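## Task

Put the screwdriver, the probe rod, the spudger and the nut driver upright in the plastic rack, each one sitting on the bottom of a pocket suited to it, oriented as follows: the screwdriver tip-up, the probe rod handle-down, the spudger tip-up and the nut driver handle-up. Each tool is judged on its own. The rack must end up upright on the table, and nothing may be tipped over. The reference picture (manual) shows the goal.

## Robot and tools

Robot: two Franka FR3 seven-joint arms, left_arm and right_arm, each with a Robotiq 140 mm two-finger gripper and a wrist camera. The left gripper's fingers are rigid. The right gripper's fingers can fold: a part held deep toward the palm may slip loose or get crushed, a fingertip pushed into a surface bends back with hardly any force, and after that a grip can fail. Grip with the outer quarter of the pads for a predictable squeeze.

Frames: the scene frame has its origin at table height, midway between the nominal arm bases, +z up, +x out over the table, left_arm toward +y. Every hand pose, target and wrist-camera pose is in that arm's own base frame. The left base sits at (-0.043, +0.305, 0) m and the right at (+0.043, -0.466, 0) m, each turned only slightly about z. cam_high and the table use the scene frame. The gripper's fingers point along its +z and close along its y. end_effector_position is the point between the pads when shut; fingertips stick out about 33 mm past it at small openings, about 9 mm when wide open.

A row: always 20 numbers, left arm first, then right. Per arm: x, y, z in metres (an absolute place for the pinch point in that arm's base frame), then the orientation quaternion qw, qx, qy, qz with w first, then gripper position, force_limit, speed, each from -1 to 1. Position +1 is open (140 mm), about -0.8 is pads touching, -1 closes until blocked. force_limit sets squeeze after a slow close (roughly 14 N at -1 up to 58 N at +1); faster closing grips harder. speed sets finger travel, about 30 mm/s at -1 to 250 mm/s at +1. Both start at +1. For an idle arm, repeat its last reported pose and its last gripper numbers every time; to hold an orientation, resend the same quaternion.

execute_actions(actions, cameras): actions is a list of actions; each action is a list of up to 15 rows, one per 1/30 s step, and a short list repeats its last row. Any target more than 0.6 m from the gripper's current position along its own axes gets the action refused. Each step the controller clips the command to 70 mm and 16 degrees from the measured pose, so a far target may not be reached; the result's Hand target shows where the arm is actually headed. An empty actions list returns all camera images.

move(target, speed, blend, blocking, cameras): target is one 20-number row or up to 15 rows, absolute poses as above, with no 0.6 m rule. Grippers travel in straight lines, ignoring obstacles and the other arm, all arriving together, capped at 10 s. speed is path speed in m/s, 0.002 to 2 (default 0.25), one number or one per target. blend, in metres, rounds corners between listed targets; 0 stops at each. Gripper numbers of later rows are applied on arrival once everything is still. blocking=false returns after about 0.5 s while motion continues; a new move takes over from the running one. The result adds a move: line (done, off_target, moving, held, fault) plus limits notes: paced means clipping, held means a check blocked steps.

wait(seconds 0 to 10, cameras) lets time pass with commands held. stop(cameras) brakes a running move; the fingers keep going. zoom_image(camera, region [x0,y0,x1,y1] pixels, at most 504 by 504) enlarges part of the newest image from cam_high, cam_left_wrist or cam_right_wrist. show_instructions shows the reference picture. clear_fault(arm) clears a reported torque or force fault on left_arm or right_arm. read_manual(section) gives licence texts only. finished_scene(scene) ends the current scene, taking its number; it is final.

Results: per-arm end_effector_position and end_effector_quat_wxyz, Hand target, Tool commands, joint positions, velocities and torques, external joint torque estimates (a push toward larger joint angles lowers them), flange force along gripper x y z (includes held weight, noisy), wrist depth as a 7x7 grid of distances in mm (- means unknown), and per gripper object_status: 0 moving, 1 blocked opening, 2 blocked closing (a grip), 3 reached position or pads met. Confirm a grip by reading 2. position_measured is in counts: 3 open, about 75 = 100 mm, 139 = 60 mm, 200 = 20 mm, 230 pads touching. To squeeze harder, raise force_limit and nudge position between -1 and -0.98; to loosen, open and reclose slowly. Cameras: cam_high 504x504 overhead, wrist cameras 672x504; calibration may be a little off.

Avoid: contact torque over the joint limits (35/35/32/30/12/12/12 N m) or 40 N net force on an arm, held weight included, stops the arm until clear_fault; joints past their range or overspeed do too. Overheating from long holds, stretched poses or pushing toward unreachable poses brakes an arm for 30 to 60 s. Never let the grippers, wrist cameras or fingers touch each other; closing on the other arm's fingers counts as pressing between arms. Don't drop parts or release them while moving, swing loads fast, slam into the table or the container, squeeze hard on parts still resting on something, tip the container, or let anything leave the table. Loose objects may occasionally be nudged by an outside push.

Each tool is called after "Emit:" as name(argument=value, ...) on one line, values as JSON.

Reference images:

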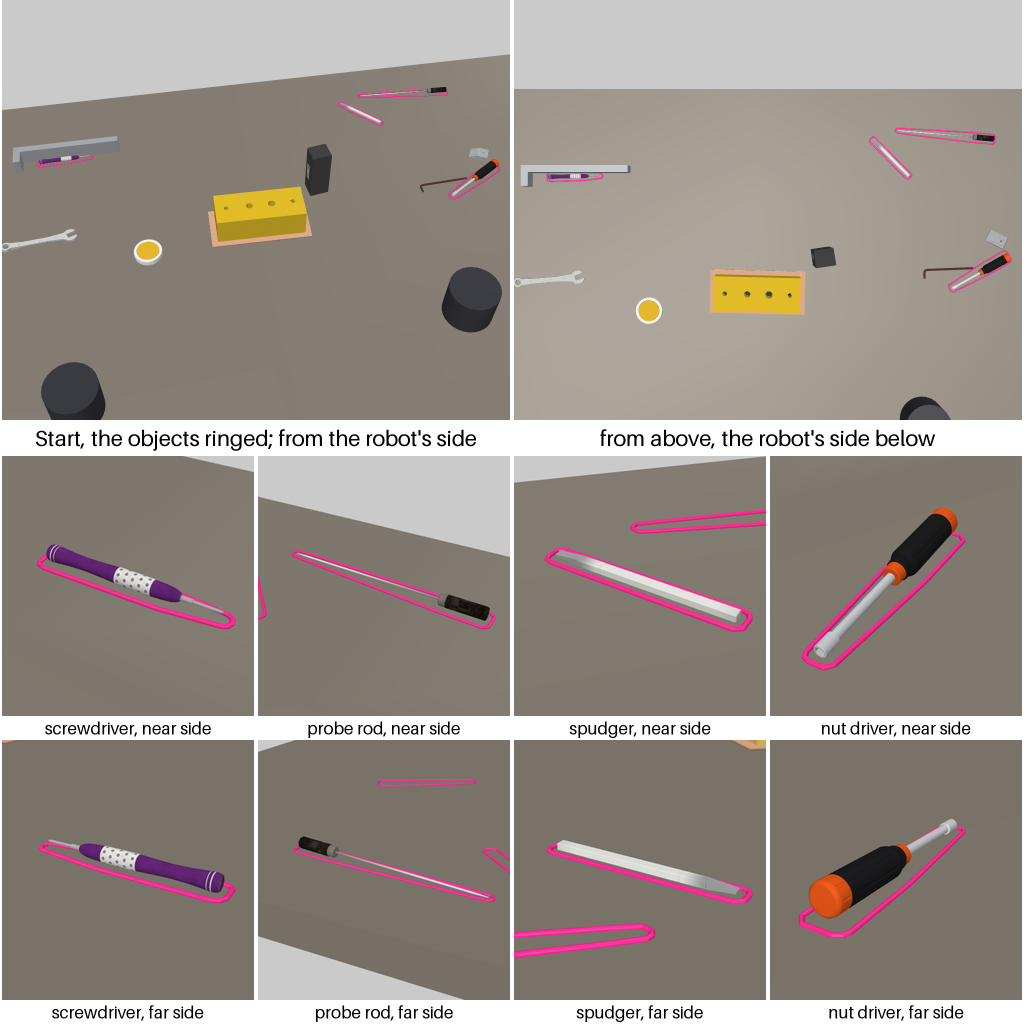

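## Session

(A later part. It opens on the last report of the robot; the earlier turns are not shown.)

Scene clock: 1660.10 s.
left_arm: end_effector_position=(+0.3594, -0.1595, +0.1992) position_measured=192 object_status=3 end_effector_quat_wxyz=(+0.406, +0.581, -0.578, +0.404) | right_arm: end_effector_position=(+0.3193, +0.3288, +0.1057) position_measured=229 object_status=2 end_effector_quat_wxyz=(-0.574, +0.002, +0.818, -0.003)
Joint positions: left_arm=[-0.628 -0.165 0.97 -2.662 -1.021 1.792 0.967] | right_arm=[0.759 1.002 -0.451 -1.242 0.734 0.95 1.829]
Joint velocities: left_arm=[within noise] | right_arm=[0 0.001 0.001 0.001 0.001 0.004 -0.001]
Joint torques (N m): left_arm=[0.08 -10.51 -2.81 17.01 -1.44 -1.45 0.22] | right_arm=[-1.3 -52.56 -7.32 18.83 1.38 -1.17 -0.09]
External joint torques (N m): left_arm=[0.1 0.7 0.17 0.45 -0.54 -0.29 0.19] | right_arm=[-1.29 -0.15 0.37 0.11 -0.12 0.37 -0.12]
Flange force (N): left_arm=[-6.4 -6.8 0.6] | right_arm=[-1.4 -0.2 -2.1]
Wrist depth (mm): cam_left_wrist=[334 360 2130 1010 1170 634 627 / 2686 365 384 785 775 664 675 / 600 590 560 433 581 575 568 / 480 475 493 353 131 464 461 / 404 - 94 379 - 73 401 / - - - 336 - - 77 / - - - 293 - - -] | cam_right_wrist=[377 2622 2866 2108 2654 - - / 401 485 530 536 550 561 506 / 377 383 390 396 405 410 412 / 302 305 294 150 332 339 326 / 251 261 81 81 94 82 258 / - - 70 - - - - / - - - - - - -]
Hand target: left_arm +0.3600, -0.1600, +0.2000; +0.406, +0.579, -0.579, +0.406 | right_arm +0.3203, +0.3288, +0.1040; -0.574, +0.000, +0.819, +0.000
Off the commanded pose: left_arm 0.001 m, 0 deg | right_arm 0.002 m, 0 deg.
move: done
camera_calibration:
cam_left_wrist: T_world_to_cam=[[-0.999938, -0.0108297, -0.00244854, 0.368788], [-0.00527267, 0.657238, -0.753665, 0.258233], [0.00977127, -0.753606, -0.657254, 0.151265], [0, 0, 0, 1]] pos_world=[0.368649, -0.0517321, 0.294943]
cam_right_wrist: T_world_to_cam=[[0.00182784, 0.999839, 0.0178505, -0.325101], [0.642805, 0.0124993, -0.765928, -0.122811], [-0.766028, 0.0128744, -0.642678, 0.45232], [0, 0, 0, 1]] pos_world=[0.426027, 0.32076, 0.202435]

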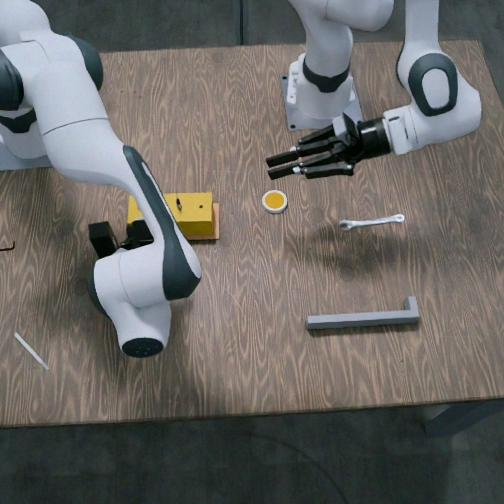

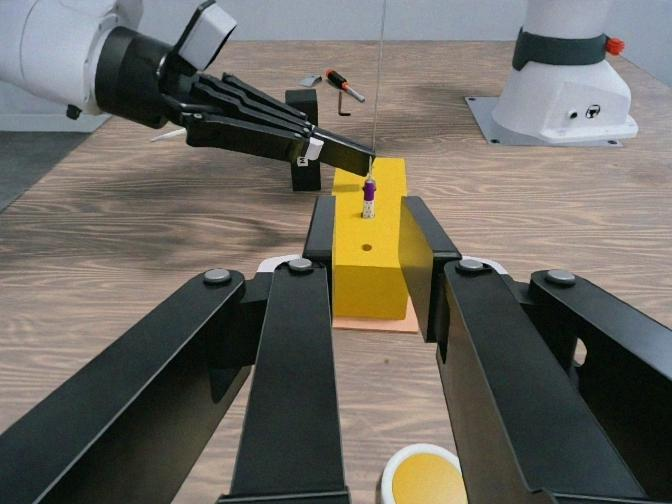

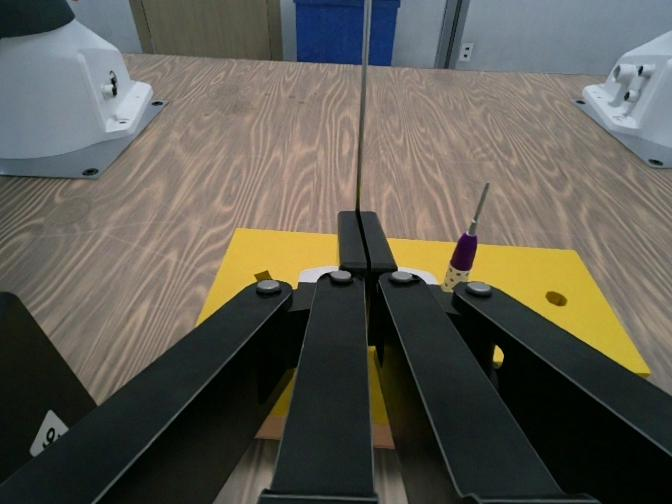

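Emit:
move(target=[[0.36,-0.16,0.2,0.4056,0.5793,-0.5793,0.4056,-0.5,0.1,-1,0.3193,0.3356,0.104,0.5673,0.1211,-0.8102,0.0848,-1,-0.1,-1],[0.36,-0.16,0.2,0.4056,0.5793,-0.5793,0.4056,-0.5,0.1,-1,0.3193,0.3356,0.0945,0.5673,0.1211,-0.8102,0.0848,-1,-0.1,-1]], speed=[0.06,0.03], cameras=["all"])

Emit:
zoom_image(camera="cam_left_wrist", region=[275, 80, 415, 200])

Scene clock: 1697.83 s.
left_arm: end_effector_position=(+0.3594, -0.1595, +0.1992) position_measured=192 object_status=3 end_effector_quat_wxyz=(+0.406, +0.581, -0.578, +0.404) | right_arm: end_effector_position=(+0.3185, +0.3365, +0.0960) position_measured=229 object_status=2 end_effector_quat_wxyz=(-0.567, -0.119, +0.810, -0.087)
Joint positions: left_arm=[-0.628 -0.165 0.97 -2.662 -1.021 1.792 0.967] | right_arm=[0.757 1.203 -0.36 -0.845 0.591 0.792 1.79]
Joint velocities: left_arm=[within noise] | right_arm=[0 -0.002 0 0 -0.002 0 -0.004]
Joint torques (N m): left_arm=[0.11 -10.54 -2.8 16.98 -1.47 -1.47 0.26] | right_arm=[-1.26 -55.84 -4.14 19.8 1.4 -1.44 -0.12]
External joint torques (N m): left_arm=[0.17 0.69 0.22 0.39 -0.57 -0.3 0.23] | right_arm=[-1.07 -0.37 0.55 0.36 -0.03 0.13 -0.14]
Flange force (N): left_arm=[-6.6 -6.6 0.6] | right_arm=[0.0 0.0 0.0]
Wrist depth (mm): cam_left_wrist=[298 - 1015 1100 1120 629 - / 291 317 785 773 768 674 674 / 564 560 536 425 585 575 578 / 476 478 498 - 131 466 461 / 410 - 94 378 - 73 399 / - - - 332 - - 77 / - - - 294 - - -] | cam_right_wrist=[655 425 536 2986 2150 1869 - / 475 455 481 505 519 531 536 / 360 363 372 377 383 388 394 / 287 289 194 150 198 316 309 / 159 248 81 81 94 88 179 / - - 70 - - - - / - - - - - - -]
Hand target: left_arm +0.3600, -0.1600, +0.2000; +0.406, +0.579, -0.579, +0.406 | right_arm +0.3193, +0.3356, +0.0945; -0.567, -0.121, +0.810, -0.085
Off the commanded pose: left_arm 0.001 m, 0 deg | right_arm 0.002 m, 0 deg.
move: done
camera_calibration:
cam_left_wrist: T_world_to_cam=[[-0.999938, -0.0108297, -0.00244854, 0.368788], [-0.00527267, 0.657238, -0.753665, 0.258233], [0.00977127, -0.753606, -0.657254, 0.151265], [0, 0, 0, 1]] pos_world=[0.368649, -0.0517321, 0.294943]
cam_right_wrist: T_world_to_cam=[[-0.288797, 0.957183, 0.0199265, -0.225897], [0.611906, 0.200549, -0.765082, -0.183406], [-0.73632, -0.20876, -0.643624, 0.510479], [0, 0, 0, 1]] pos_world=[0.422864, 0.359574, 0.192737]

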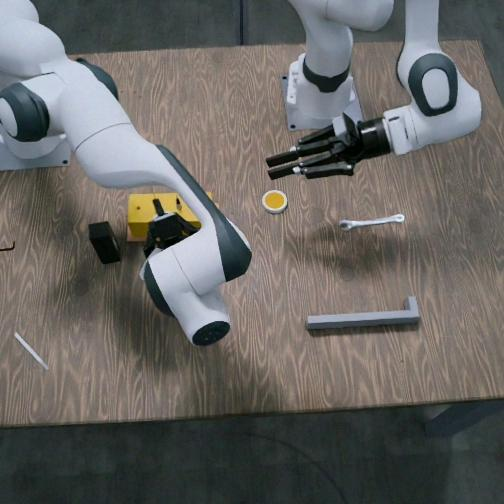

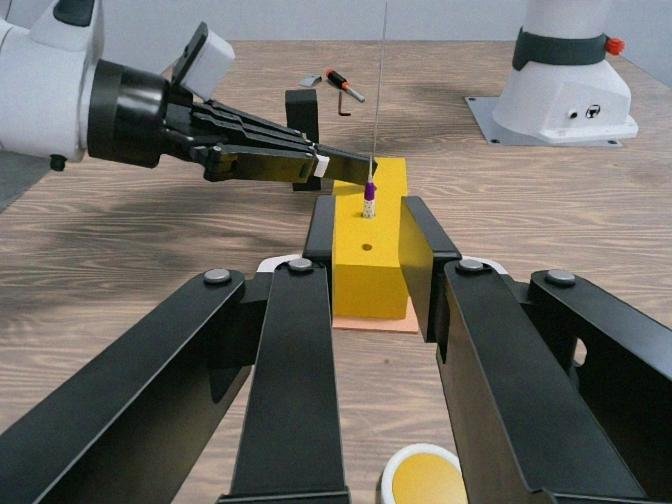

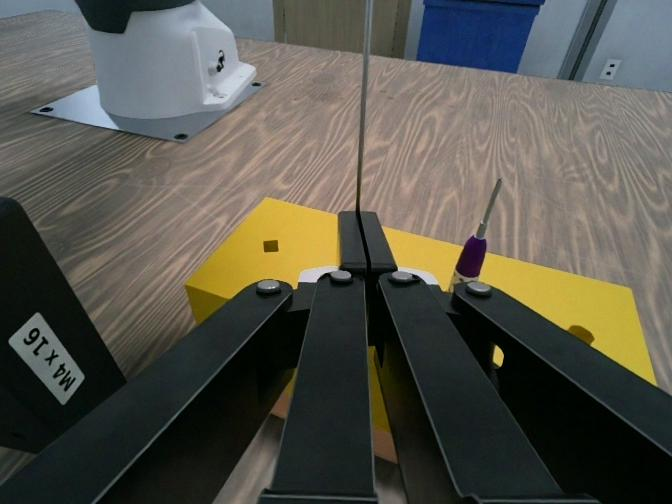

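Scaled by 3.600 from the camera's 672x504 image, which has a finer 960x720 frame.

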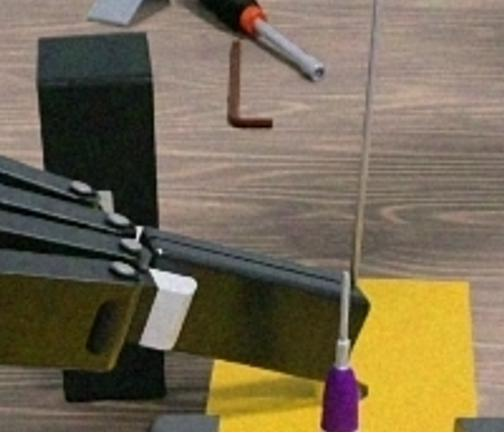

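Emit:
move(target=[[0.36,-0.16,0.2,0.4056,0.5793,-0.5793,0.4056,-0.5,0.1,-1,0.3193,0.3350,0.088,0.5673,0.1211,-0.8102,0.0848,-1,-0.1,-1]], speed=[0.03])

Scene clock: 1707.20 s.
left_arm: end_effector_position=(+0.3594, -0.1595, +0.1992) position_measured=192 object_status=3 end_effector_quat_wxyz=(+0.406, +0.581, -0.578, +0.404) | right_arm: end_effector_position=(+0.3184, +0.3360, +0.0897) position_measured=229 object_status=2 end_effector_quat_wxyz=(-0.568, -0.119, +0.810, -0.087)
Joint positions: left_arm=[-0.628 -0.165 0.97 -2.662 -1.021 1.792 0.967] | right_arm=[0.757 1.214 -0.36 -0.841 0.591 0.799 1.787]
Joint torques (N m): left_arm=[0.04 -10.52 -2.79 17.02 -1.44 -1.47 0.23] | right_arm=[-1.54 -55.79 -4.27 19.67 1.18 -1.36 -0.01]
External joint torques (N m): left_arm=[-0.01 0.72 0.12 0.43 -0.54 -0.32 0.2] | right_arm=[-1.42 -0.15 0.43 0.19 -0.24 0.21 -0.04]
Flange force (N): left_arm=[-6.6 -7.1 0.8] | right_arm=[0.0 0.0 0.0]
Wrist depth (mm): cam_left_wrist=[306 - 1041 2130 1170 616 629 / 293 321 785 780 770 674 730 / 563 539 373 415 585 578 581 / 477 472 500 357 131 469 464 / 409 - 94 374 - 73 401 / - - - 335 - - 77 / - - - 295 - - -] | cam_right_wrist=[632 423 579 2792 2108 2047 2471 / 461 444 475 491 507 517 523 / 348 350 360 364 369 378 380 / 278 280 185 149 181 294 299 / - 240 81 81 94 88 165 / - - 70 - - - - / - - - - - - -]
Hand target: left_arm +0.3600, -0.1600, +0.2000; +0.406, +0.579, -0.579, +0.406 | right_arm +0.3193, +0.3350, +0.0880; -0.567, -0.121, +0.810, -0.085
Off the commanded pose: left_arm 0.001 m, 0 deg | right_arm 0.002 m, 0 deg.
move: done

Emit:
move(target=[[0.36,-0.16,0.2,0.4056,0.5793,-0.5793,0.4056,-0.5,0.1,-1,0.3193,0.3350,0.081,0.5673,0.1211,-0.8102,0.0848,-1,-0.1,-1]], speed=[0.02], cameras=["cam_right_wrist","cam_left_wrist"])

Emit:
zoom_image(camera="cam_left_wrist", region=[275, 80, 415, 200])

Scene clock: 1717.40 s.
left_arm: end_effector_position=(+0.3594, -0.1595, +0.1992) position_measured=192 object_status=3 end_effector_quat_wxyz=(+0.406, +0.581, -0.578, +0.404) | right_arm: end_effector_position=(+0.3185, +0.3361, +0.0893) position_measured=229 object_status=2 end_effector_quat_wxyz=(-0.568, -0.121, +0.809, -0.087)
Joint positions: left_arm=[-0.628 -0.165 0.97 -2.662 -1.021 1.792 0.967] | right_arm=[0.755 1.22 -0.359 -0.831 0.591 0.794 1.786]
Joint torques (N m): left_arm=[0.06 -10.58 -2.75 17.05 -1.48 -1.48 0.29] | right_arm=[-1.38 -51.41 -4.32 18.01 0.94 0.97 -0.12]
External joint torques (N m): left_arm=[0.14 0.62 0.29 0.52 -0.58 -0.31 0.26] | right_arm=[-1.3 4.44 0.29 -1.56 -0.5 2.54 -0.15]
Flange force (N): left_arm=[-6.7 -6.9 0.4] | right_arm=[0.0 0.0 0.0]
Wrist depth (mm): cam_left_wrist=[307 2364 2169 1006 2111 620 612 / 294 320 783 734 770 672 683 / 567 537 371 417 584 575 574 / 478 474 498 - 131 465 464 / 412 - 94 378 - 73 397 / - - - 335 - - 77 / - - - 295 - - -] | cam_right_wrist=[632 427 528 2905 2108 2047 - / 458 441 474 492 507 517 522 / 344 351 375 366 369 378 380 / 277 281 184 149 174 295 300 / 159 239 81 81 94 88 165 / - - 70 - - - - / - - - - - - -]
Hand target: left_arm +0.3600, -0.1600, +0.2000; +0.406, +0.579, -0.579, +0.406 | right_arm +0.3192, +0.3349, +0.0811; -0.567, -0.121, +0.810, -0.085
Off the commanded pose: left_arm 0.001 m, 0 deg | right_arm 0.008 m, 0 deg.
move: off_target (right_arm)
camera_calibration:
cam_left_wrist: T_world_to_cam=[[-0.999938, -0.0108297, -0.00244854, 0.368788], [-0.00527267, 0.657238, -0.753665, 0.258233], [0.00977127, -0.753606, -0.657254, 0.151265], [0, 0, 0, 1]] pos_world=[0.368649, -0.0517321, 0.294943]
cam_right_wrist: T_world_to_cam=[[-0.29224, 0.956094, 0.0219121, -0.224151], [0.609432, 0.203839, -0.766187, -0.188652], [-0.737013, -0.210556, -0.642244, 0.506773], [0, 0, 0, 1]] pos_world=[0.422963, 0.359468, 0.185841]
Images, in order (width x height): cam_left_wrist 672x504, cam_right_wrist 672x504.

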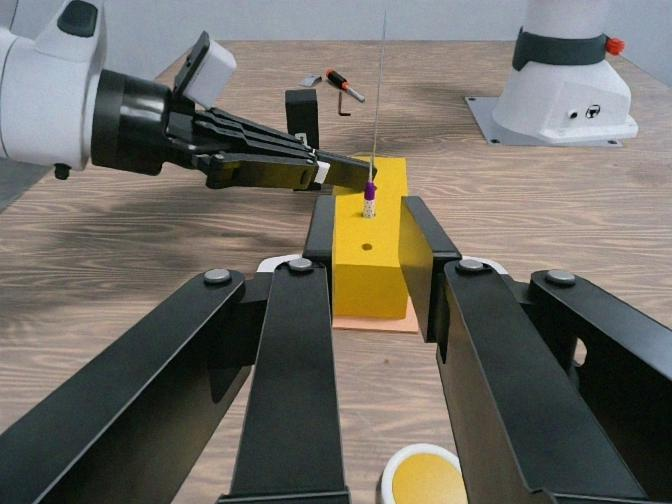

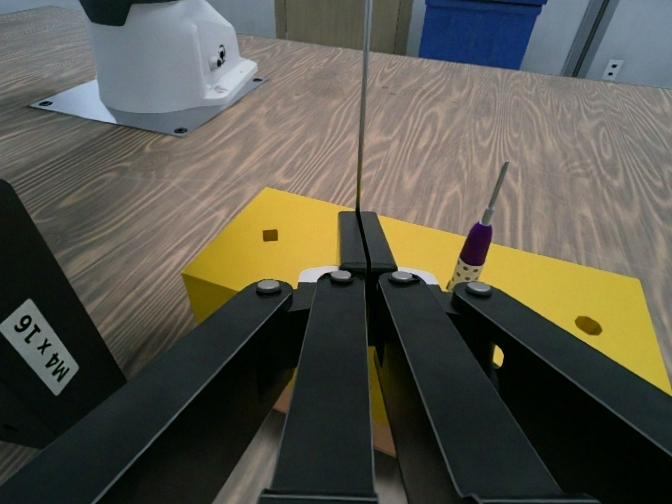

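Scaled by 3.600 from the camera's 672x504 image, which has a finer 960x720 frame.

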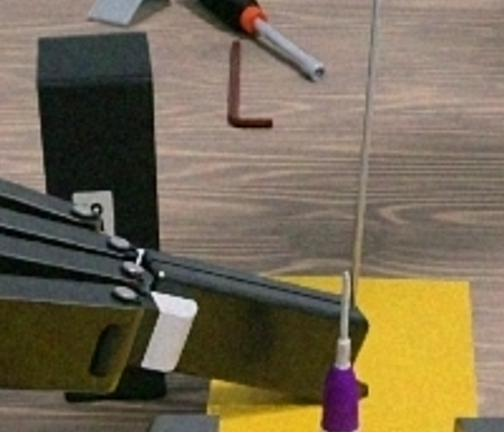

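Emit:
move(target=[[0.36,-0.16,0.2,0.4056,0.5793,-0.5793,0.4056,-0.5,0.1,-1,0.3193,0.3350,0.0890,0.5673,0.1211,-0.8102,0.0848,-1,-0.1,-1],[0.36,-0.16,0.2,0.4056,0.5793,-0.5793,0.4056,-0.5,0.1,-1,0.3193,0.3350,0.0890,0.5673,0.1211,-0.8102,0.0848,-0.6,-0.1,-1]], speed=[0.02], cameras=["cam_right_wrist","cam_left_wrist"])

speed must be one number or one for each of the 2 targets, got a list of 1; nothing of the call was run

Emit:
move(target=[[0.36,-0.16,0.2,0.4056,0.5793,-0.5793,0.4056,-0.5,0.1,-1,0.3193,0.3350,0.0890,0.5673,0.1211,-0.8102,0.0848,-1,-0.1,-1],[0.36,-0.16,0.2,0.4056,0.5793,-0.5793,0.4056,-0.5,0.1,-1,0.3193,0.3350,0.0890,0.5673,0.1211,-0.8102,0.0848,-0.6,-0.1,-1]], speed=0.02, cameras=["cam_right_wrist","cam_left_wrist"])

Emit:
zoom_image(camera="cam_left_wrist", region=[275, 80, 415, 200])

Scene clock: 1742.57 s.
left_arm: end_effector_position=(+0.3594, -0.1595, +0.1992) position_measured=192 object_status=3 end_effector_quat_wxyz=(+0.406, +0.581, -0.578, +0.404) | right_arm: end_effector_position=(+0.3185, +0.3359, +0.0897) position_measured=205 object_status=0 end_effector_quat_wxyz=(-0.568, -0.119, +0.810, -0.086)
Joint positions: left_arm=[-0.628 -0.165 0.97 -2.662 -1.021 1.792 0.967] | right_arm=[0.755 1.215 -0.359 -0.84 0.591 0.797 1.786]
Joint torques (N m): left_arm=[0.13 -10.54 -2.76 16.99 -1.46 -1.47 0.3] | right_arm=[-0.88 -57.23 -4.34 18.98 1.27 -1.11 -0.04]
External joint torques (N m): left_arm=[0.14 0.67 0.22 0.47 -0.56 -0.31 0.27] | right_arm=[-0.77 -1.55 0.3 -0.53 -0.16 0.46 -0.07]
Flange force (N): left_arm=[-6.7 -6.9 0.5] | right_arm=[0.0 0.0 0.0]
Wrist depth (mm): cam_left_wrist=[307 - 1065 973 1094 648 629 / 296 320 785 778 780 677 760 / 567 543 364 416 578 582 578 / 478 476 489 - 131 463 464 / 408 - 94 377 - 73 400 / - - - 335 - - 77 / - - - 293 - - -] | cam_right_wrist=[623 422 537 2866 2150 1954 - / 458 443 471 463 506 521 528 / 347 351 358 364 373 379 381 / 277 281 184 165 181 295 299 / 154 240 86 154 97 88 165 / - - - 177 - - - / - - - - - - -]
Hand target: left_arm +0.3600, -0.1600, +0.2000; +0.406, +0.579, -0.579, +0.406 | right_arm +0.3193, +0.3350, +0.0890; -0.567, -0.121, +0.810, -0.085
Off the commanded pose: left_arm 0.001 m, 0 deg | right_arm 0.001 m, 0 deg.
move: done
camera_calibration:
cam_left_wrist: T_world_to_cam=[[-0.999938, -0.0108297, -0.00244854, 0.368788], [-0.00527267, 0.657238, -0.753665, 0.258233], [0.00977127, -0.753606, -0.657254, 0.151265], [0, 0, 0, 1]] pos_world=[0.368649, -0.0517321, 0.294943]
cam_right_wrist: T_world_to_cam=[[-0.289086, 0.957046, 0.0221922, -0.225289], [0.610405, 0.202138, -0.765863, -0.188072], [-0.737452, -0.207854, -0.642621, 0.50633], [0, 0, 0, 1]] pos_world=[0.423066, 0.358871, 0.186341]
Images, in order (width x height): cam_left_wrist 672x504, cam_right_wrist 672x504.

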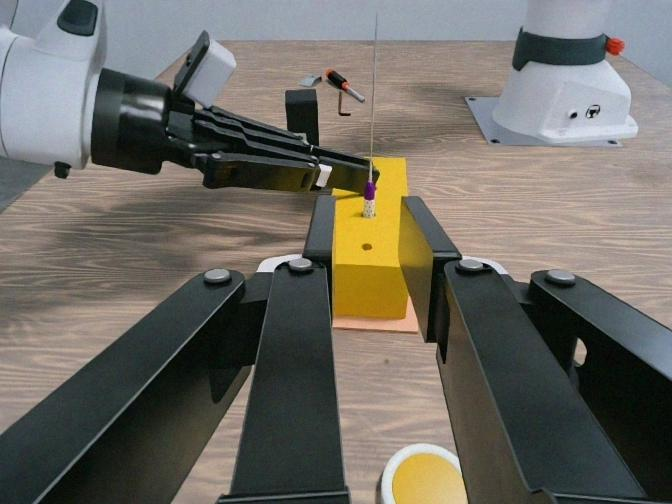

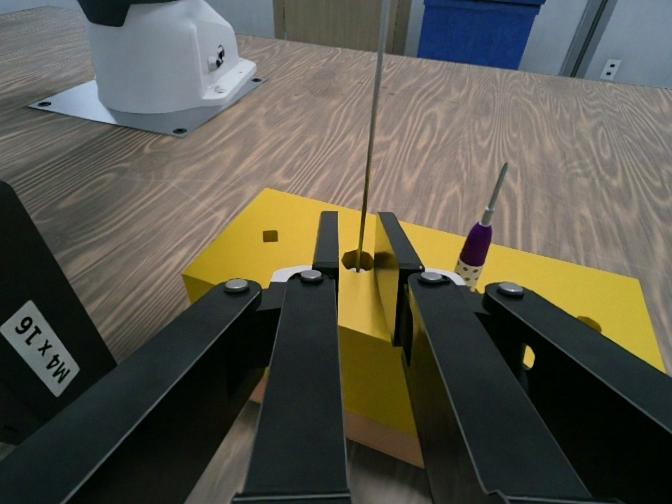

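Scaled by 3.600 from the camera's 672x504 image, which has a finer 960x720 frame.

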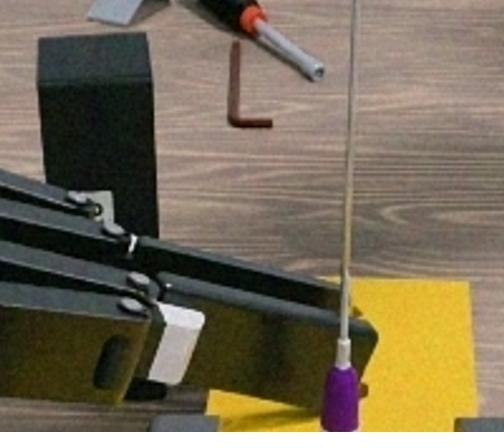

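Emit:
move(target=[[0.36,-0.16,0.2,0.4056,0.5793,-0.5793,0.4056,-0.5,0.1,-1,0.3950,0.3580,0.1170,0.5673,0.1211,-0.8102,0.0848,-0.6,-0.1,-1],[0.36,-0.12,0.24,0.4056,0.5793,-0.5793,0.4056,-0.5,0.1,-1,0.43,0.35,0.3,0.5673,0.1211,-0.8102,0.0848,-0.6,-0.1,-1]], speed=[0.06,0.2], cameras=["all"])

Scene clock: 1775.17 s.
left_arm: end_effector_position=(+0.3604, -0.1202, +0.2390) position_measured=192 object_status=3 end_effector_quat_wxyz=(+0.404, +0.579, -0.580, +0.407) | right_arm: end_effector_position=(+0.4276, +0.3502, +0.3012) position_measured=205 object_status=3 end_effector_quat_wxyz=(-0.429, -0.062, +0.898, +0.071)
Joint positions: left_arm=[-0.53 -0.269 0.973 -2.611 -0.879 1.732 0.86] | right_arm=[0.414 0.992 -0.037 -0.501 0.609 0.742 2.107]
Joint velocities: left_arm=[within noise] | right_arm=[0 0 0.001 -0.001 0.002 0 0.006]
Joint torques (N m): left_arm=[0.83 -10.23 -5.74 18.13 -0.73 -1.29 -0.22] | right_arm=[-1.19 -54.68 2.44 20.31 2.35 0.16 0.19]
External joint torques (N m): left_arm=[0.91 -0.77 -0.68 0.17 0.42 -0.29 -0.25] | right_arm=[-1.16 -0.32 0.51 -0.57 -0.3 0.11 0.15]
Flange force (N): left_arm=[6.7 6.5 -1.6] | right_arm=[0.0 0.0 0.0]
Wrist depth (mm): cam_left_wrist=[- 2318 - 1219 2130 644 - / 2848 853 899 895 885 746 807 / 2209 674 674 689 660 659 642 / 543 541 563 174 131 531 527 / 471 - 94 431 - 73 449 / - - - 380 - - 77 / - - - 332 - - -] | cam_right_wrist=[505 614 676 731 814 2654 530 / 517 550 596 644 700 - 802 / 470 498 540 564 611 651 724 / 428 459 418 149 551 586 630 / 397 - 86 87 97 88 564 / - - - - - - - / - - - - - - -]
Hand target: left_arm +0.3600, -0.1200, +0.2400; +0.406, +0.579, -0.579, +0.406 | right_arm +0.4286, +0.3494, +0.2995; -0.429, -0.056, +0.899, +0.068
Off the commanded pose: left_arm 0.001 m, 0 deg | right_arm 0.003 m, 27 deg; orientation clipped.
elbow stopped short (right arm): the move would have taken joint 4 (elbow) straighter than the controller allows.
elbow read too straight (right arm): the controller reads joint 4 (elbow) straighter than it allows; while it does, the hand can move without a command.
move: off_target (right_arm); limits=paced
camera_calibration:
cam_left_wrist: T_world_to_cam=[[-0.999897, -0.0102215, -0.0100614, 0.37214], [0.000895317, 0.655652, -0.755063, 0.260357], [0.0143147, -0.754994, -0.655575, 0.204865], [0, 0, 0, 1]] pos_world=[0.368936, -0.0122278, 0.334635]
cam_right_wrist: T_world_to_cam=[[-0.0572074, 0.977149, 0.204714, -0.373384], [0.853326, 0.154295, -0.498023, -0.263372], [-0.518229, 0.146197, -0.842654, 0.568186], [0, 0, 0, 1]] pos_world=[0.497832, 0.322421, 0.424055]

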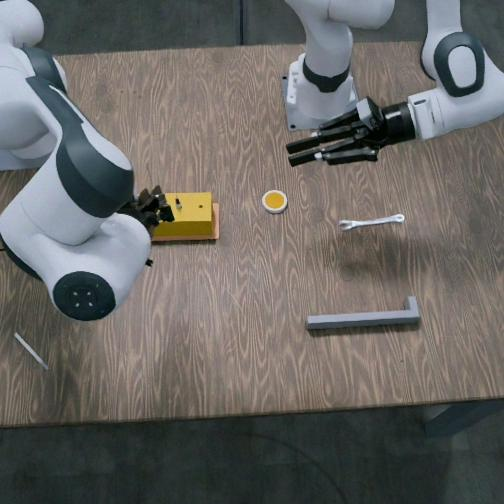

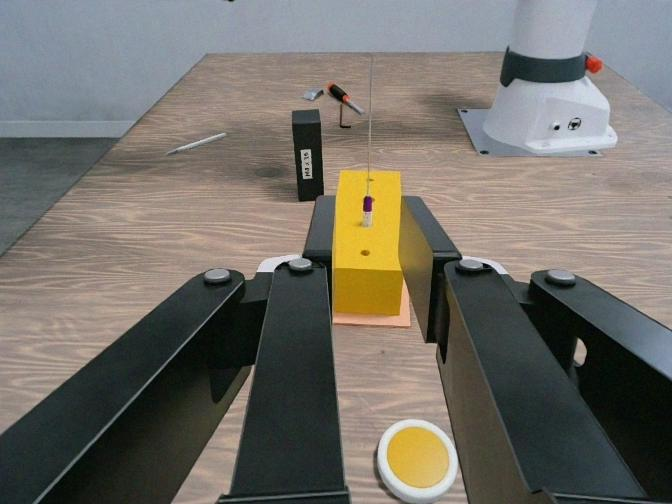

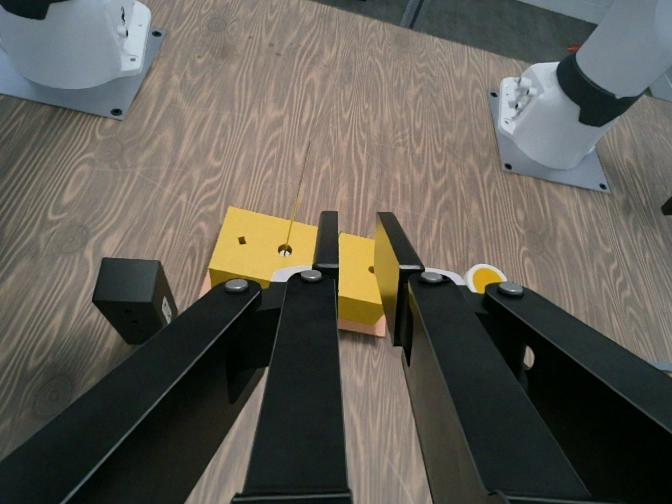

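Emit:
move(target=[[0.36,-0.12,0.24,0.4056,0.5793,-0.5793,0.4056,-0.5,0.1,-1,0.40,0.22,0.32,0.1300,0.4924,-0.8529,0.0750,-0.4,-0.1,-1],[0.36,-0.12,0.24,0.4056,0.5793,-0.5793,0.4056,-0.5,0.1,-1,0.32,-0.02,0.26,-0.0868,0.8529,-0.4924,-0.1504,-0.4,-0.1,-1]], speed=0.3, blend=[0.05,0], cameras=["all"])

Scene clock: 1799.23 s.
left_arm: end_effector_position=(+0.3604, -0.1202, +0.2390) position_measured=192 object_status=3 end_effector_quat_wxyz=(+0.404, +0.579, -0.580, +0.406) | right_arm: end_effector_position=(+0.3202, -0.0190, +0.2601) position_measured=179 object_status=3 end_effector_quat_wxyz=(-0.087, +0.850, -0.497, -0.151)
Joint positions: left_arm=[-0.53 -0.269 0.973 -2.611 -0.879 1.732 0.86] | right_arm=[0.942 -1.018 -0.962 -2.442 -0.429 1.608 -0.152]
Joint velocities: left_arm=[within noise] | right_arm=[0 0 0 0 0.001 -0.003 -0.005]
Joint torques (N m): left_arm=[0.65 -10.32 -5.59 18.2 -0.74 -1.29 -0.18] | right_arm=[-0.25 7.19 17.45 17.66 1.2 2.11 -0.04]
External joint torques (N m): left_arm=[0.64 -0.93 -0.62 0.32 0.4 -0.3 -0.2] | right_arm=[-0.17 -0.68 -0.71 0.13 -0.34 -0.19 -0.03]
Flange force (N): left_arm=[6.6 5.9 -1.6] | right_arm=[1.6 1.4 0.5]
Wrist depth (mm): cam_left_wrist=[- 2251 2111 993 - 653 2111 / 2749 895 895 879 882 706 847 / 2295 677 670 710 664 649 648 / 543 537 555 415 131 525 518 / 466 - 94 427 - 73 449 / - - - 378 - - 77 / - - - 333 - - -] | cam_right_wrist=[347 345 340 338 335 333 331 / 387 383 380 377 372 372 369 / 441 438 428 426 423 421 401 / 509 503 427 471 462 457 367 / 583 75 94 576 - 89 319 / - 78 - 707 - - - / - - - 860 - - -]
Hand target: left_arm +0.3600, -0.1200, +0.2400; +0.406, +0.579, -0.579, +0.406 | right_arm +0.3200, -0.0200, +0.2600; -0.087, +0.853, -0.492, -0.150
Off the commanded pose: left_arm 0.001 m, 0 deg | right_arm 0.001 m, 1 deg.
elbow stopped short (right arm): the move would have taken joint 4 (elbow) straighter than the controller allows.
move: done; limits=paced
camera_calibration:
cam_left_wrist: T_world_to_cam=[[-0.999899, -0.0102756, -0.00984447, 0.372068], [0.000696089, 0.655649, -0.755066, 0.260432], [0.0142133, -0.754996, -0.655575, 0.204903], [0, 0, 0, 1]] pos_world=[0.368936, -0.0122279, 0.334635]
cam_right_wrist: T_world_to_cam=[[-0.858333, -0.513081, 0.00336508, 0.270317], [-0.389941, 0.656566, 0.645652, -0.0250889], [-0.333482, 0.552873, -0.763624, 0.459828], [0, 0, 0, 1]] pos_world=[0.375583, -0.0990595, 0.366425]

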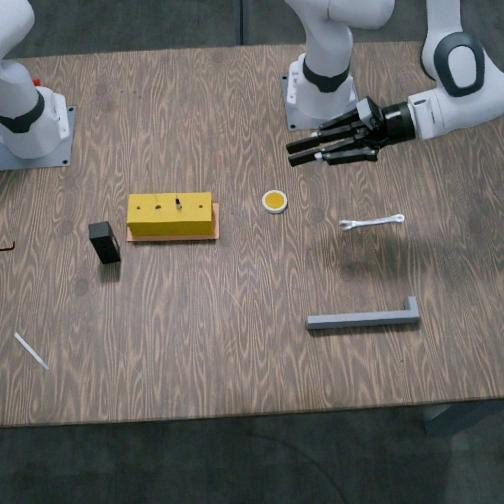

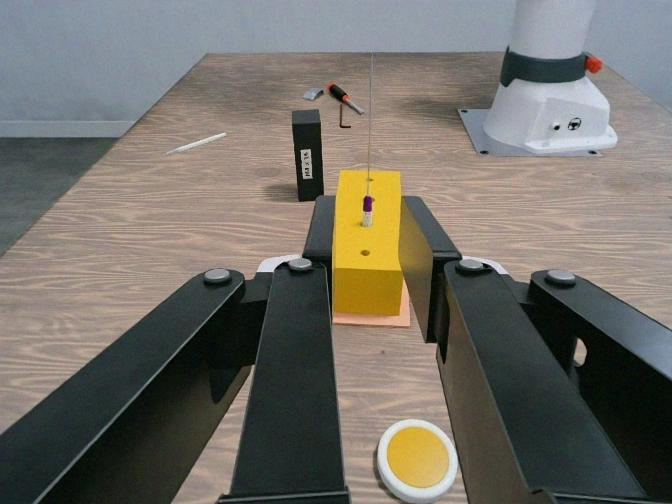

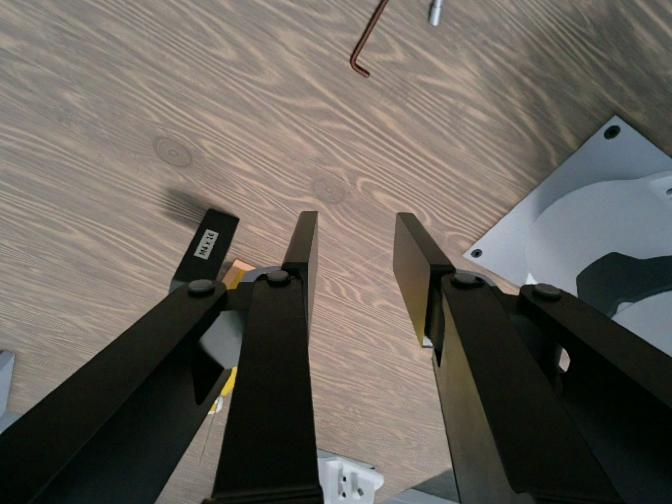

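Emit:
move(target=[[0.36,-0.12,0.24,0.4056,0.5793,-0.5793,0.4056,-0.5,0.1,-1,0.33,-0.12,0.26,-0.0868,0.8529,-0.4924,-0.1504,-0.4,-0.1,-1]], speed=0.3, cameras=["cam_right_wrist"])

Scene clock: 1815.87 s.
left_arm: end_effector_position=(+0.3604, -0.1202, +0.2390) position_measured=192 object_status=3 end_effector_quat_wxyz=(+0.404, +0.579, -0.580, +0.406) | right_arm: end_effector_position=(+0.3304, -0.1190, +0.2603) position_measured=179 object_status=3 end_effector_quat_wxyz=(-0.087, +0.850, -0.497, -0.151)
Joint positions: left_arm=[-0.53 -0.269 0.973 -2.611 -0.879 1.732 0.86] | right_arm=[0.941 -1.048 -1.091 -2.279 -0.544 1.484 -0.3]
Joint velocities: left_arm=[within noise] | right_arm=[0.002 -0.001 0.001 -0.001 -0.001 -0.001 -0.006]
Joint torques (N m): left_arm=[0.69 -10.29 -5.55 18.17 -0.72 -1.26 -0.23] | right_arm=[-0.19 11.92 20.87 15.46 1.28 1.97 -0.1]
External joint torques (N m): left_arm=[0.68 -0.89 -0.58 0.32 0.41 -0.27 -0.26] | right_arm=[-0.23 -0.63 -0.89 0.14 -0.35 -0.22 -0.09]
Flange force (N): left_arm=[6.6 5.9 -1.7] | right_arm=[2.1 1.0 0.8]
Wrist depth (mm): cam_left_wrist=[2003 - 2251 1182 906 660 - / 2488 931 902 895 863 704 804 / 2209 679 666 649 662 653 637 / 543 543 559 414 131 530 521 / 471 - 94 428 - 73 448 / - - - 381 - - 77 / - - - 333 - - -] | cam_right_wrist=[346 343 339 336 334 332 328 / 389 383 380 377 372 369 366 / 440 433 428 425 418 415 414 / 511 501 486 476 455 462 460 / 581 75 94 578 - 89 503 / - 78 - 710 - - - / - - - 903 - - -]
Hand target: left_arm +0.3600, -0.1200, +0.2400; +0.406, +0.579, -0.579, +0.406 | right_arm +0.3300, -0.1200, +0.2600; -0.087, +0.853, -0.492, -0.150
Off the commanded pose: left_arm 0.001 m, 0 deg | right_arm 0.001 m, 1 deg.
move: done
camera_calibration:
cam_right_wrist: T_world_to_cam=[[-0.858276, -0.513181, 0.00277758, 0.227851], [-0.390494, 0.656581, 0.645303, 0.044722], [-0.332981, 0.552764, -0.763922, 0.518531], [0, 0, 0, 1]] pos_world=[0.385684, -0.19906, 0.366625]
Images, in order (width x height): cam_right_wrist 672x504.

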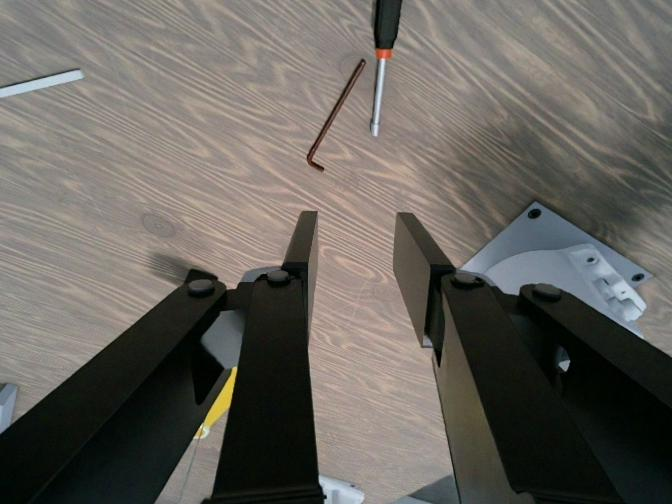

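Emit:
move(target=[[0.36,-0.12,0.24,0.4056,0.5793,-0.5793,0.4056,-0.5,0.1,-1,0.3201,-0.1783,0.14,-0.0894,0.8442,-0.5072,-0.1488,-0.2,-0.1,-1]], speed=0.2, cameras=["cam_right_wrist"])

Scene clock: 1852.73 s.
left_arm: end_effector_position=(+0.3604, -0.1202, +0.2390) position_measured=192 object_status=3 end_effector_quat_wxyz=(+0.404, +0.579, -0.580, +0.406) | right_arm: end_effector_position=(+0.3185, -0.1778, +0.1404) position_measured=154 object_status=3 end_effector_quat_wxyz=(-0.088, +0.842, -0.511, -0.151)
Joint positions: left_arm=[-0.53 -0.269 0.973 -2.611 -0.879 1.732 0.86] | right_arm=[0.913 -1.134 -1.363 -2.373 -0.79 1.619 -0.366]
Joint torques (N m): left_arm=[0.74 -10.38 -5.64 18.22 -0.73 -1.27 -0.2] | right_arm=[-0.18 15.69 23.42 10.87 1.1 2.25 -0.09]
External joint torques (N m): left_arm=[0.82 -0.98 -0.58 0.34 0.41 -0.27 -0.23] | right_arm=[-0.29 -0.35 -0.97 -0.14 -0.4 0.12 -0.08]
Flange force (N): left_arm=[7.1 6.6 -1.8] | right_arm=[1.6 0.6 2.8]
Wrist depth (mm): cam_left_wrist=[- - 957 1142 2092 660 2230 / 3238 869 913 906 869 712 810 / 2251 677 674 704 659 653 653 / 542 548 559 412 131 528 516 / 468 - 94 419 - 73 449 / - - - 379 - - 77 / - - - 333 - - -] | cam_right_wrist=[231 229 223 227 225 225 223 / 259 255 255 247 251 249 249 / 293 291 289 286 283 282 280 / 339 336 315 328 162 322 322 / - 86 93 389 361 91 350 / - 74 - 475 468 - - / - - - 602 - - -]
Hand target: left_arm +0.3600, -0.1200, +0.2400; +0.406, +0.579, -0.579, +0.406 | right_arm +0.3201, -0.1783, +0.1400; -0.089, +0.844, -0.507, -0.149
Off the commanded pose: left_arm 0.001 m, 0 deg | right_arm 0.002 m, 1 deg.
move: done
camera_calibration:
cam_right_wrist: T_world_to_cam=[[-0.874683, -0.484637, 0.0074702, 0.19747], [-0.365334, 0.669333, 0.646935, 0.150101], [-0.318529, 0.563134, -0.762509, 0.452597], [0, 0, 0, 1]] pos_world=[0.371725, -0.259639, 0.246529]
Images, in order (width x height): cam_right_wrist 672x504.

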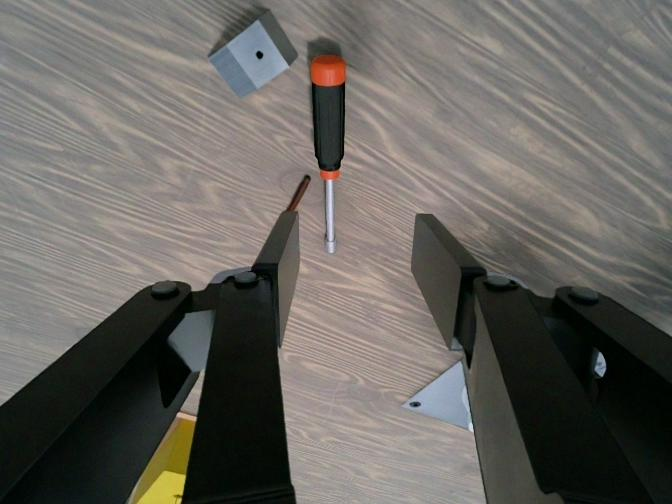

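Emit:
move(target=[[0.36,-0.12,0.24,0.4056,0.5793,-0.5793,0.4056,-0.5,0.1,-1,0.3240,-0.1734,0.065,-0.0888,0.8463,-0.5035,-0.1492,-0.2,-0.1,-1]], speed=0.12, cameras=["cam_right_wrist"])

Scene clock: 1881.77 s.
left_arm: end_effector_position=(+0.3604, -0.1202, +0.2390) position_measured=192 object_status=3 end_effector_quat_wxyz=(+0.404, +0.579, -0.580, +0.406) | right_arm: end_effector_position=(+0.3227, -0.1733, +0.0656) position_measured=154 object_status=3 end_effector_quat_wxyz=(-0.089, +0.847, -0.502, -0.151)
Joint positions: left_arm=[-0.53 -0.269 0.973 -2.611 -0.879 1.732 0.86] | right_arm=[0.974 -1.16 -1.545 -2.418 -0.93 1.744 -0.367]
Joint velocities: left_arm=[within noise] | right_arm=[0.001 -0.001 -0.001 0 0 0.005 0]
Joint torques (N m): left_arm=[0.7 -10.24 -5.59 18.17 -0.74 -1.28 -0.18] | right_arm=[-0.18 17.77 23.86 7.97 1 2.26 0.15]
External joint torques (N m): left_arm=[0.62 -0.72 -0.67 0.17 0.4 -0.3 -0.21] | right_arm=[-0.05 0.19 -0.8 -0.13 -0.35 0.15 0.16]
Flange force (N): left_arm=[6.0 5.6 -1.3] | right_arm=[1.0 -0.4 2.8]
Wrist depth (mm): cam_left_wrist=[- - - 882 1055 660 2021 / 2686 899 906 902 889 807 801 / 2251 683 672 612 659 662 649 / 543 539 560 - 131 527 524 / 467 - 94 412 - 73 449 / - - - 378 - - 77 / - - - 331 - - -] | cam_right_wrist=[162 161 157 158 157 156 156 / 182 179 166 173 176 174 173 / 205 205 202 191 198 197 195 / 238 235 220 224 163 225 224 / - 86 93 271 259 91 244 / - 74 - 332 327 - - / - - - 423 - - -]
Hand target: left_arm +0.3600, -0.1200, +0.2400; +0.406, +0.579, -0.579, +0.406 | right_arm +0.3240, -0.1734, +0.0650; -0.089, +0.846, -0.504, -0.149
Off the commanded pose: left_arm 0.001 m, 0 deg | right_arm 0.001 m, 0 deg.
move: done
camera_calibration:
cam_right_wrist: T_world_to_cam=[[-0.864527, -0.502583, 0.00155206, 0.197883], [-0.382269, 0.659566, 0.647181, 0.200766], [-0.326286, 0.558912, -0.762335, 0.396098], [0, 0, 0, 1]] pos_world=[0.377063, -0.25435, 0.17172]
Images, in order (width x height): cam_right_wrist 672x504.

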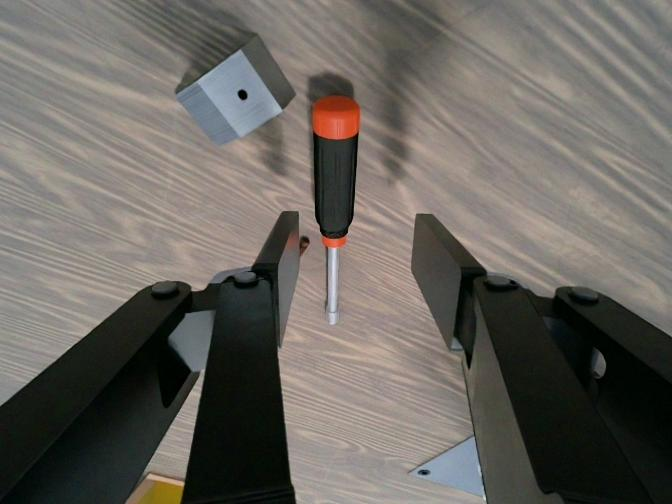

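Emit:
move(target=[[0.36,-0.12,0.24,0.4056,0.5793,-0.5793,0.4056,-0.5,0.1,-1,0.3276,-0.1733,0.045,-0.0888,0.8463,-0.5035,-0.1492,-0.2,-0.1,-1]], speed=0.08, cameras=["cam_right_wrist"])

Scene clock: 1897.63 s.
left_arm: end_effector_position=(+0.3604, -0.1202, +0.2390) position_measured=192 object_status=3 end_effector_quat_wxyz=(+0.404, +0.579, -0.580, +0.406) | right_arm: end_effector_position=(+0.3260, -0.1722, +0.0454) position_measured=154 object_status=3 end_effector_quat_wxyz=(-0.090, +0.848, -0.500, -0.151)
Joint positions: left_arm=[-0.53 -0.269 0.973 -2.611 -0.879 1.732 0.86] | right_arm=[1.004 -1.161 -1.601 -2.416 -0.964 1.781 -0.367]
Joint velocities: left_arm=[within noise] | right_arm=[0.001 -0.001 0 0 0 0.004 0]
Joint torques (N m): left_arm=[0.72 -10.28 -5.61 18.17 -0.72 -1.26 -0.17] | right_arm=[-0.2 18.69 23.95 7.64 0.94 2.23 0.21]
External joint torques (N m): left_arm=[0.71 -0.8 -0.62 0.17 0.42 -0.28 -0.2] | right_arm=[-0.21 0.45 -1.04 0.27 -0.37 0.08 0.22]
Flange force (N): left_arm=[6.3 6.1 -1.5] | right_arm=[2.0 -0.6 2.7]
Wrist depth (mm): cam_left_wrist=[2273 - - 844 - 659 - / 2412 2412 913 892 863 710 801 / 2169 675 679 622 664 660 655 / 545 543 559 - 131 524 525 / 467 - 94 411 - 73 451 / - - - 381 - - 77 / - - - 332 - - -] | cam_right_wrist=[144 142 141 140 139 141 137 / 160 158 148 152 155 154 153 / 182 180 179 167 175 174 172 / 210 208 195 199 190 199 198 / - 86 93 239 230 91 216 / - 74 - 293 279 - - / - - - 374 - - -]
Hand target: left_arm +0.3600, -0.1200, +0.2400; +0.406, +0.579, -0.579, +0.406 | right_arm +0.3276, -0.1733, +0.0450; -0.089, +0.846, -0.504, -0.149
Off the commanded pose: left_arm 0.001 m, 0 deg | right_arm 0.002 m, 0 deg.
move: done
camera_calibration:
cam_right_wrist: T_world_to_cam=[[-0.862862, -0.505438, 0.000836206, 0.200249], [-0.384579, 0.657609, 0.647804, 0.21481], [-0.327975, 0.558644, -0.761807, 0.381646], [0, 0, 0, 1]] pos_world=[0.380569, -0.253251, 0.151418]
Images, in order (width x height): cam_right_wrist 672x504.

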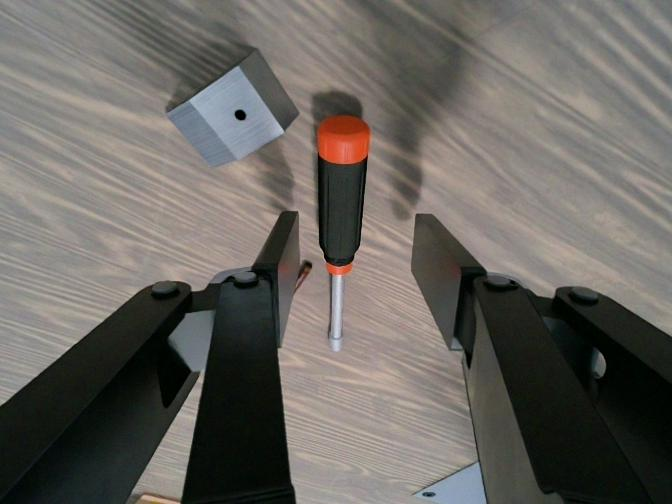

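Emit:
move(target=[[0.36,-0.12,0.24,0.4056,0.5793,-0.5793,0.4056,-0.5,0.1,-1,0.3300,-0.1718,0.034,-0.0888,0.8463,-0.5035,-0.1492,-0.2,-0.1,-1]], speed=0.05, cameras=["cam_right_wrist"])

Scene clock: 1909.13 s.
left_arm: end_effector_position=(+0.3604, -0.1202, +0.2390) position_measured=192 object_status=3 end_effector_quat_wxyz=(+0.404, +0.579, -0.580, +0.406) | right_arm: end_effector_position=(+0.3285, -0.1706, +0.0344) position_measured=154 object_status=3 end_effector_quat_wxyz=(-0.090, +0.848, -0.500, -0.151)
Joint positions: left_arm=[-0.53 -0.269 0.973 -2.611 -0.879 1.732 0.86] | right_arm=[1.024 -1.161 -1.632 -2.415 -0.981 1.804 -0.363]
Joint velocities: left_arm=[within noise] | right_arm=[0 0 -0.001 0.002 -0.001 0.004 0.002]
Joint torques (N m): left_arm=[0.68 -10.33 -5.59 18.14 -0.73 -1.28 -0.21] | right_arm=[-0.23 19.38 23.99 7.16 0.93 2.23 0.25]
External joint torques (N m): left_arm=[0.72 -0.9 -0.57 0.27 0.41 -0.28 -0.23] | right_arm=[-0.19 0.71 -0.94 0.2 -0.35 0.1 0.27]
Flange force (N): left_arm=[6.6 6.2 -1.6] | right_arm=[1.4 -0.5 2.5]
Wrist depth (mm): cam_left_wrist=[- - - 869 - 657 - / 2488 876 899 892 885 714 807 / 2273 683 668 719 659 659 649 / 546 539 556 - 131 523 517 / 470 - 94 415 - 73 448 / - - - 378 - - 77 / - - - 333 - - -] | cam_right_wrist=[135 132 131 130 129 128 128 / 149 147 140 142 144 146 142 / 169 167 166 147 163 161 160 / 196 193 180 170 176 185 184 / 216 86 93 224 213 91 201 / - 75 - 274 269 - - / - - - 347 - - -]
Hand target: left_arm +0.3600, -0.1200, +0.2400; +0.406, +0.579, -0.579, +0.406 | right_arm +0.3300, -0.1718, +0.0340; -0.089, +0.846, -0.504, -0.149
Off the commanded pose: left_arm 0.001 m, 0 deg | right_arm 0.002 m, 1 deg.
move: done
camera_calibration:
cam_right_wrist: T_world_to_cam=[[-0.862588, -0.505907, 0.0000711662, 0.20311], [-0.385273, 0.656993, 0.648016, 0.221862], [-0.327883, 0.558944, -0.761627, 0.373282], [0, 0, 0, 1]] pos_world=[0.38307, -0.251651, 0.140517]
Images, in order (width x height): cam_right_wrist 672x504.

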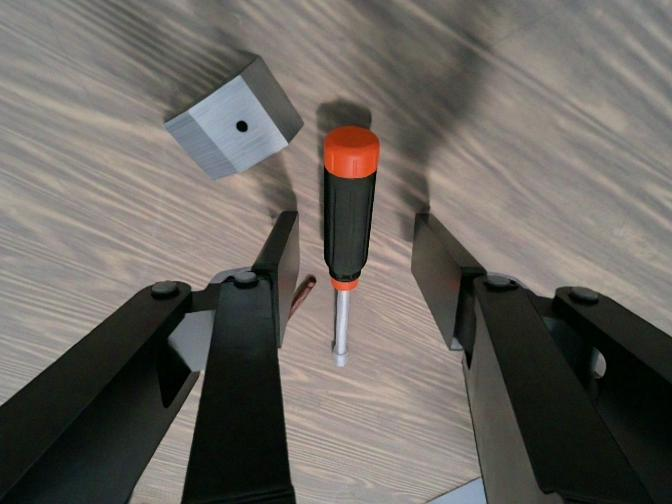

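Emit:
move(target=[[0.36,-0.12,0.24,0.4056,0.5793,-0.5793,0.4056,-0.5,0.1,-1,0.3306,-0.1713,0.0335,-0.0888,0.8463,-0.5035,-0.1492,-0.2,-0.1,-1],[0.36,-0.12,0.24,0.4056,0.5793,-0.5793,0.4056,-0.5,0.1,-1,0.3306,-0.1713,0.0335,-0.0888,0.8463,-0.5035,-0.1492,-1,-0.1,-1]], speed=0.05, cameras=["cam_right_wrist"])

Scene clock: 1923.47 s.
left_arm: end_effector_position=(+0.3604, -0.1202, +0.2390) position_measured=192 object_status=3 end_effector_quat_wxyz=(+0.404, +0.579, -0.580, +0.406) | right_arm: end_effector_position=(+0.3295, -0.1704, +0.0338) position_measured=202 object_status=0 end_effector_quat_wxyz=(-0.090, +0.848, -0.500, -0.150)
Joint positions: left_arm=[-0.53 -0.269 0.973 -2.611 -0.879 1.732 0.86] | right_arm=[1.026 -1.158 -1.634 -2.414 -0.981 1.808 -0.363]
Joint torques (N m): left_arm=[0.76 -10.3 -5.64 18.22 -0.74 -1.25 -0.2] | right_arm=[-0.18 19.62 23.96 7.14 1.22 2.26 0.18]
External joint torques (N m): left_arm=[0.82 -0.87 -0.6 0.33 0.4 -0.25 -0.23] | right_arm=[-0.26 1.02 -0.95 0.26 -0.07 0.13 0.19]
Flange force (N): left_arm=[6.7 6.2 -1.7] | right_arm=[1.4 -0.3 1.8]
Wrist depth (mm): cam_left_wrist=[- 2189 2295 916 2169 651 - / 3031 942 895 857 879 719 807 / 2230 674 677 710 659 653 649 / 545 542 560 - 131 525 522 / 469 - 94 429 - 73 450 / - - - 379 - - 77 / - - - 331 - - -] | cam_right_wrist=[133 132 130 129 129 128 127 / 148 147 139 142 143 145 142 / 168 167 165 148 162 161 159 / 195 193 185 162 180 185 183 / 229 212 86 207 - 88 207 / - - - - - - - / - - - - - - -]
Hand target: left_arm +0.3600, -0.1200, +0.2400; +0.406, +0.579, -0.579, +0.406 | right_arm +0.3306, -0.1713, +0.0335; -0.089, +0.846, -0.504, -0.149
Off the commanded pose: left_arm 0.001 m, 0 deg | right_arm 0.001 m, 0 deg.
move: done
camera_calibration:
cam_right_wrist: T_world_to_cam=[[-0.862857, -0.505448, -0.000258716, 0.204166], [-0.385607, 0.657945, 0.646851, 0.222893], [-0.326779, 0.558239, -0.762617, 0.372591], [0, 0, 0, 1]] pos_world=[0.38387, -0.251452, 0.140018]
Images, in order (width x height): cam_right_wrist 672x504.

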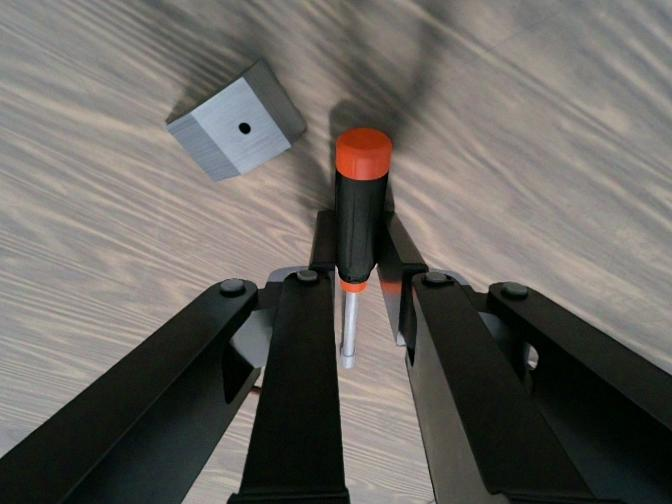

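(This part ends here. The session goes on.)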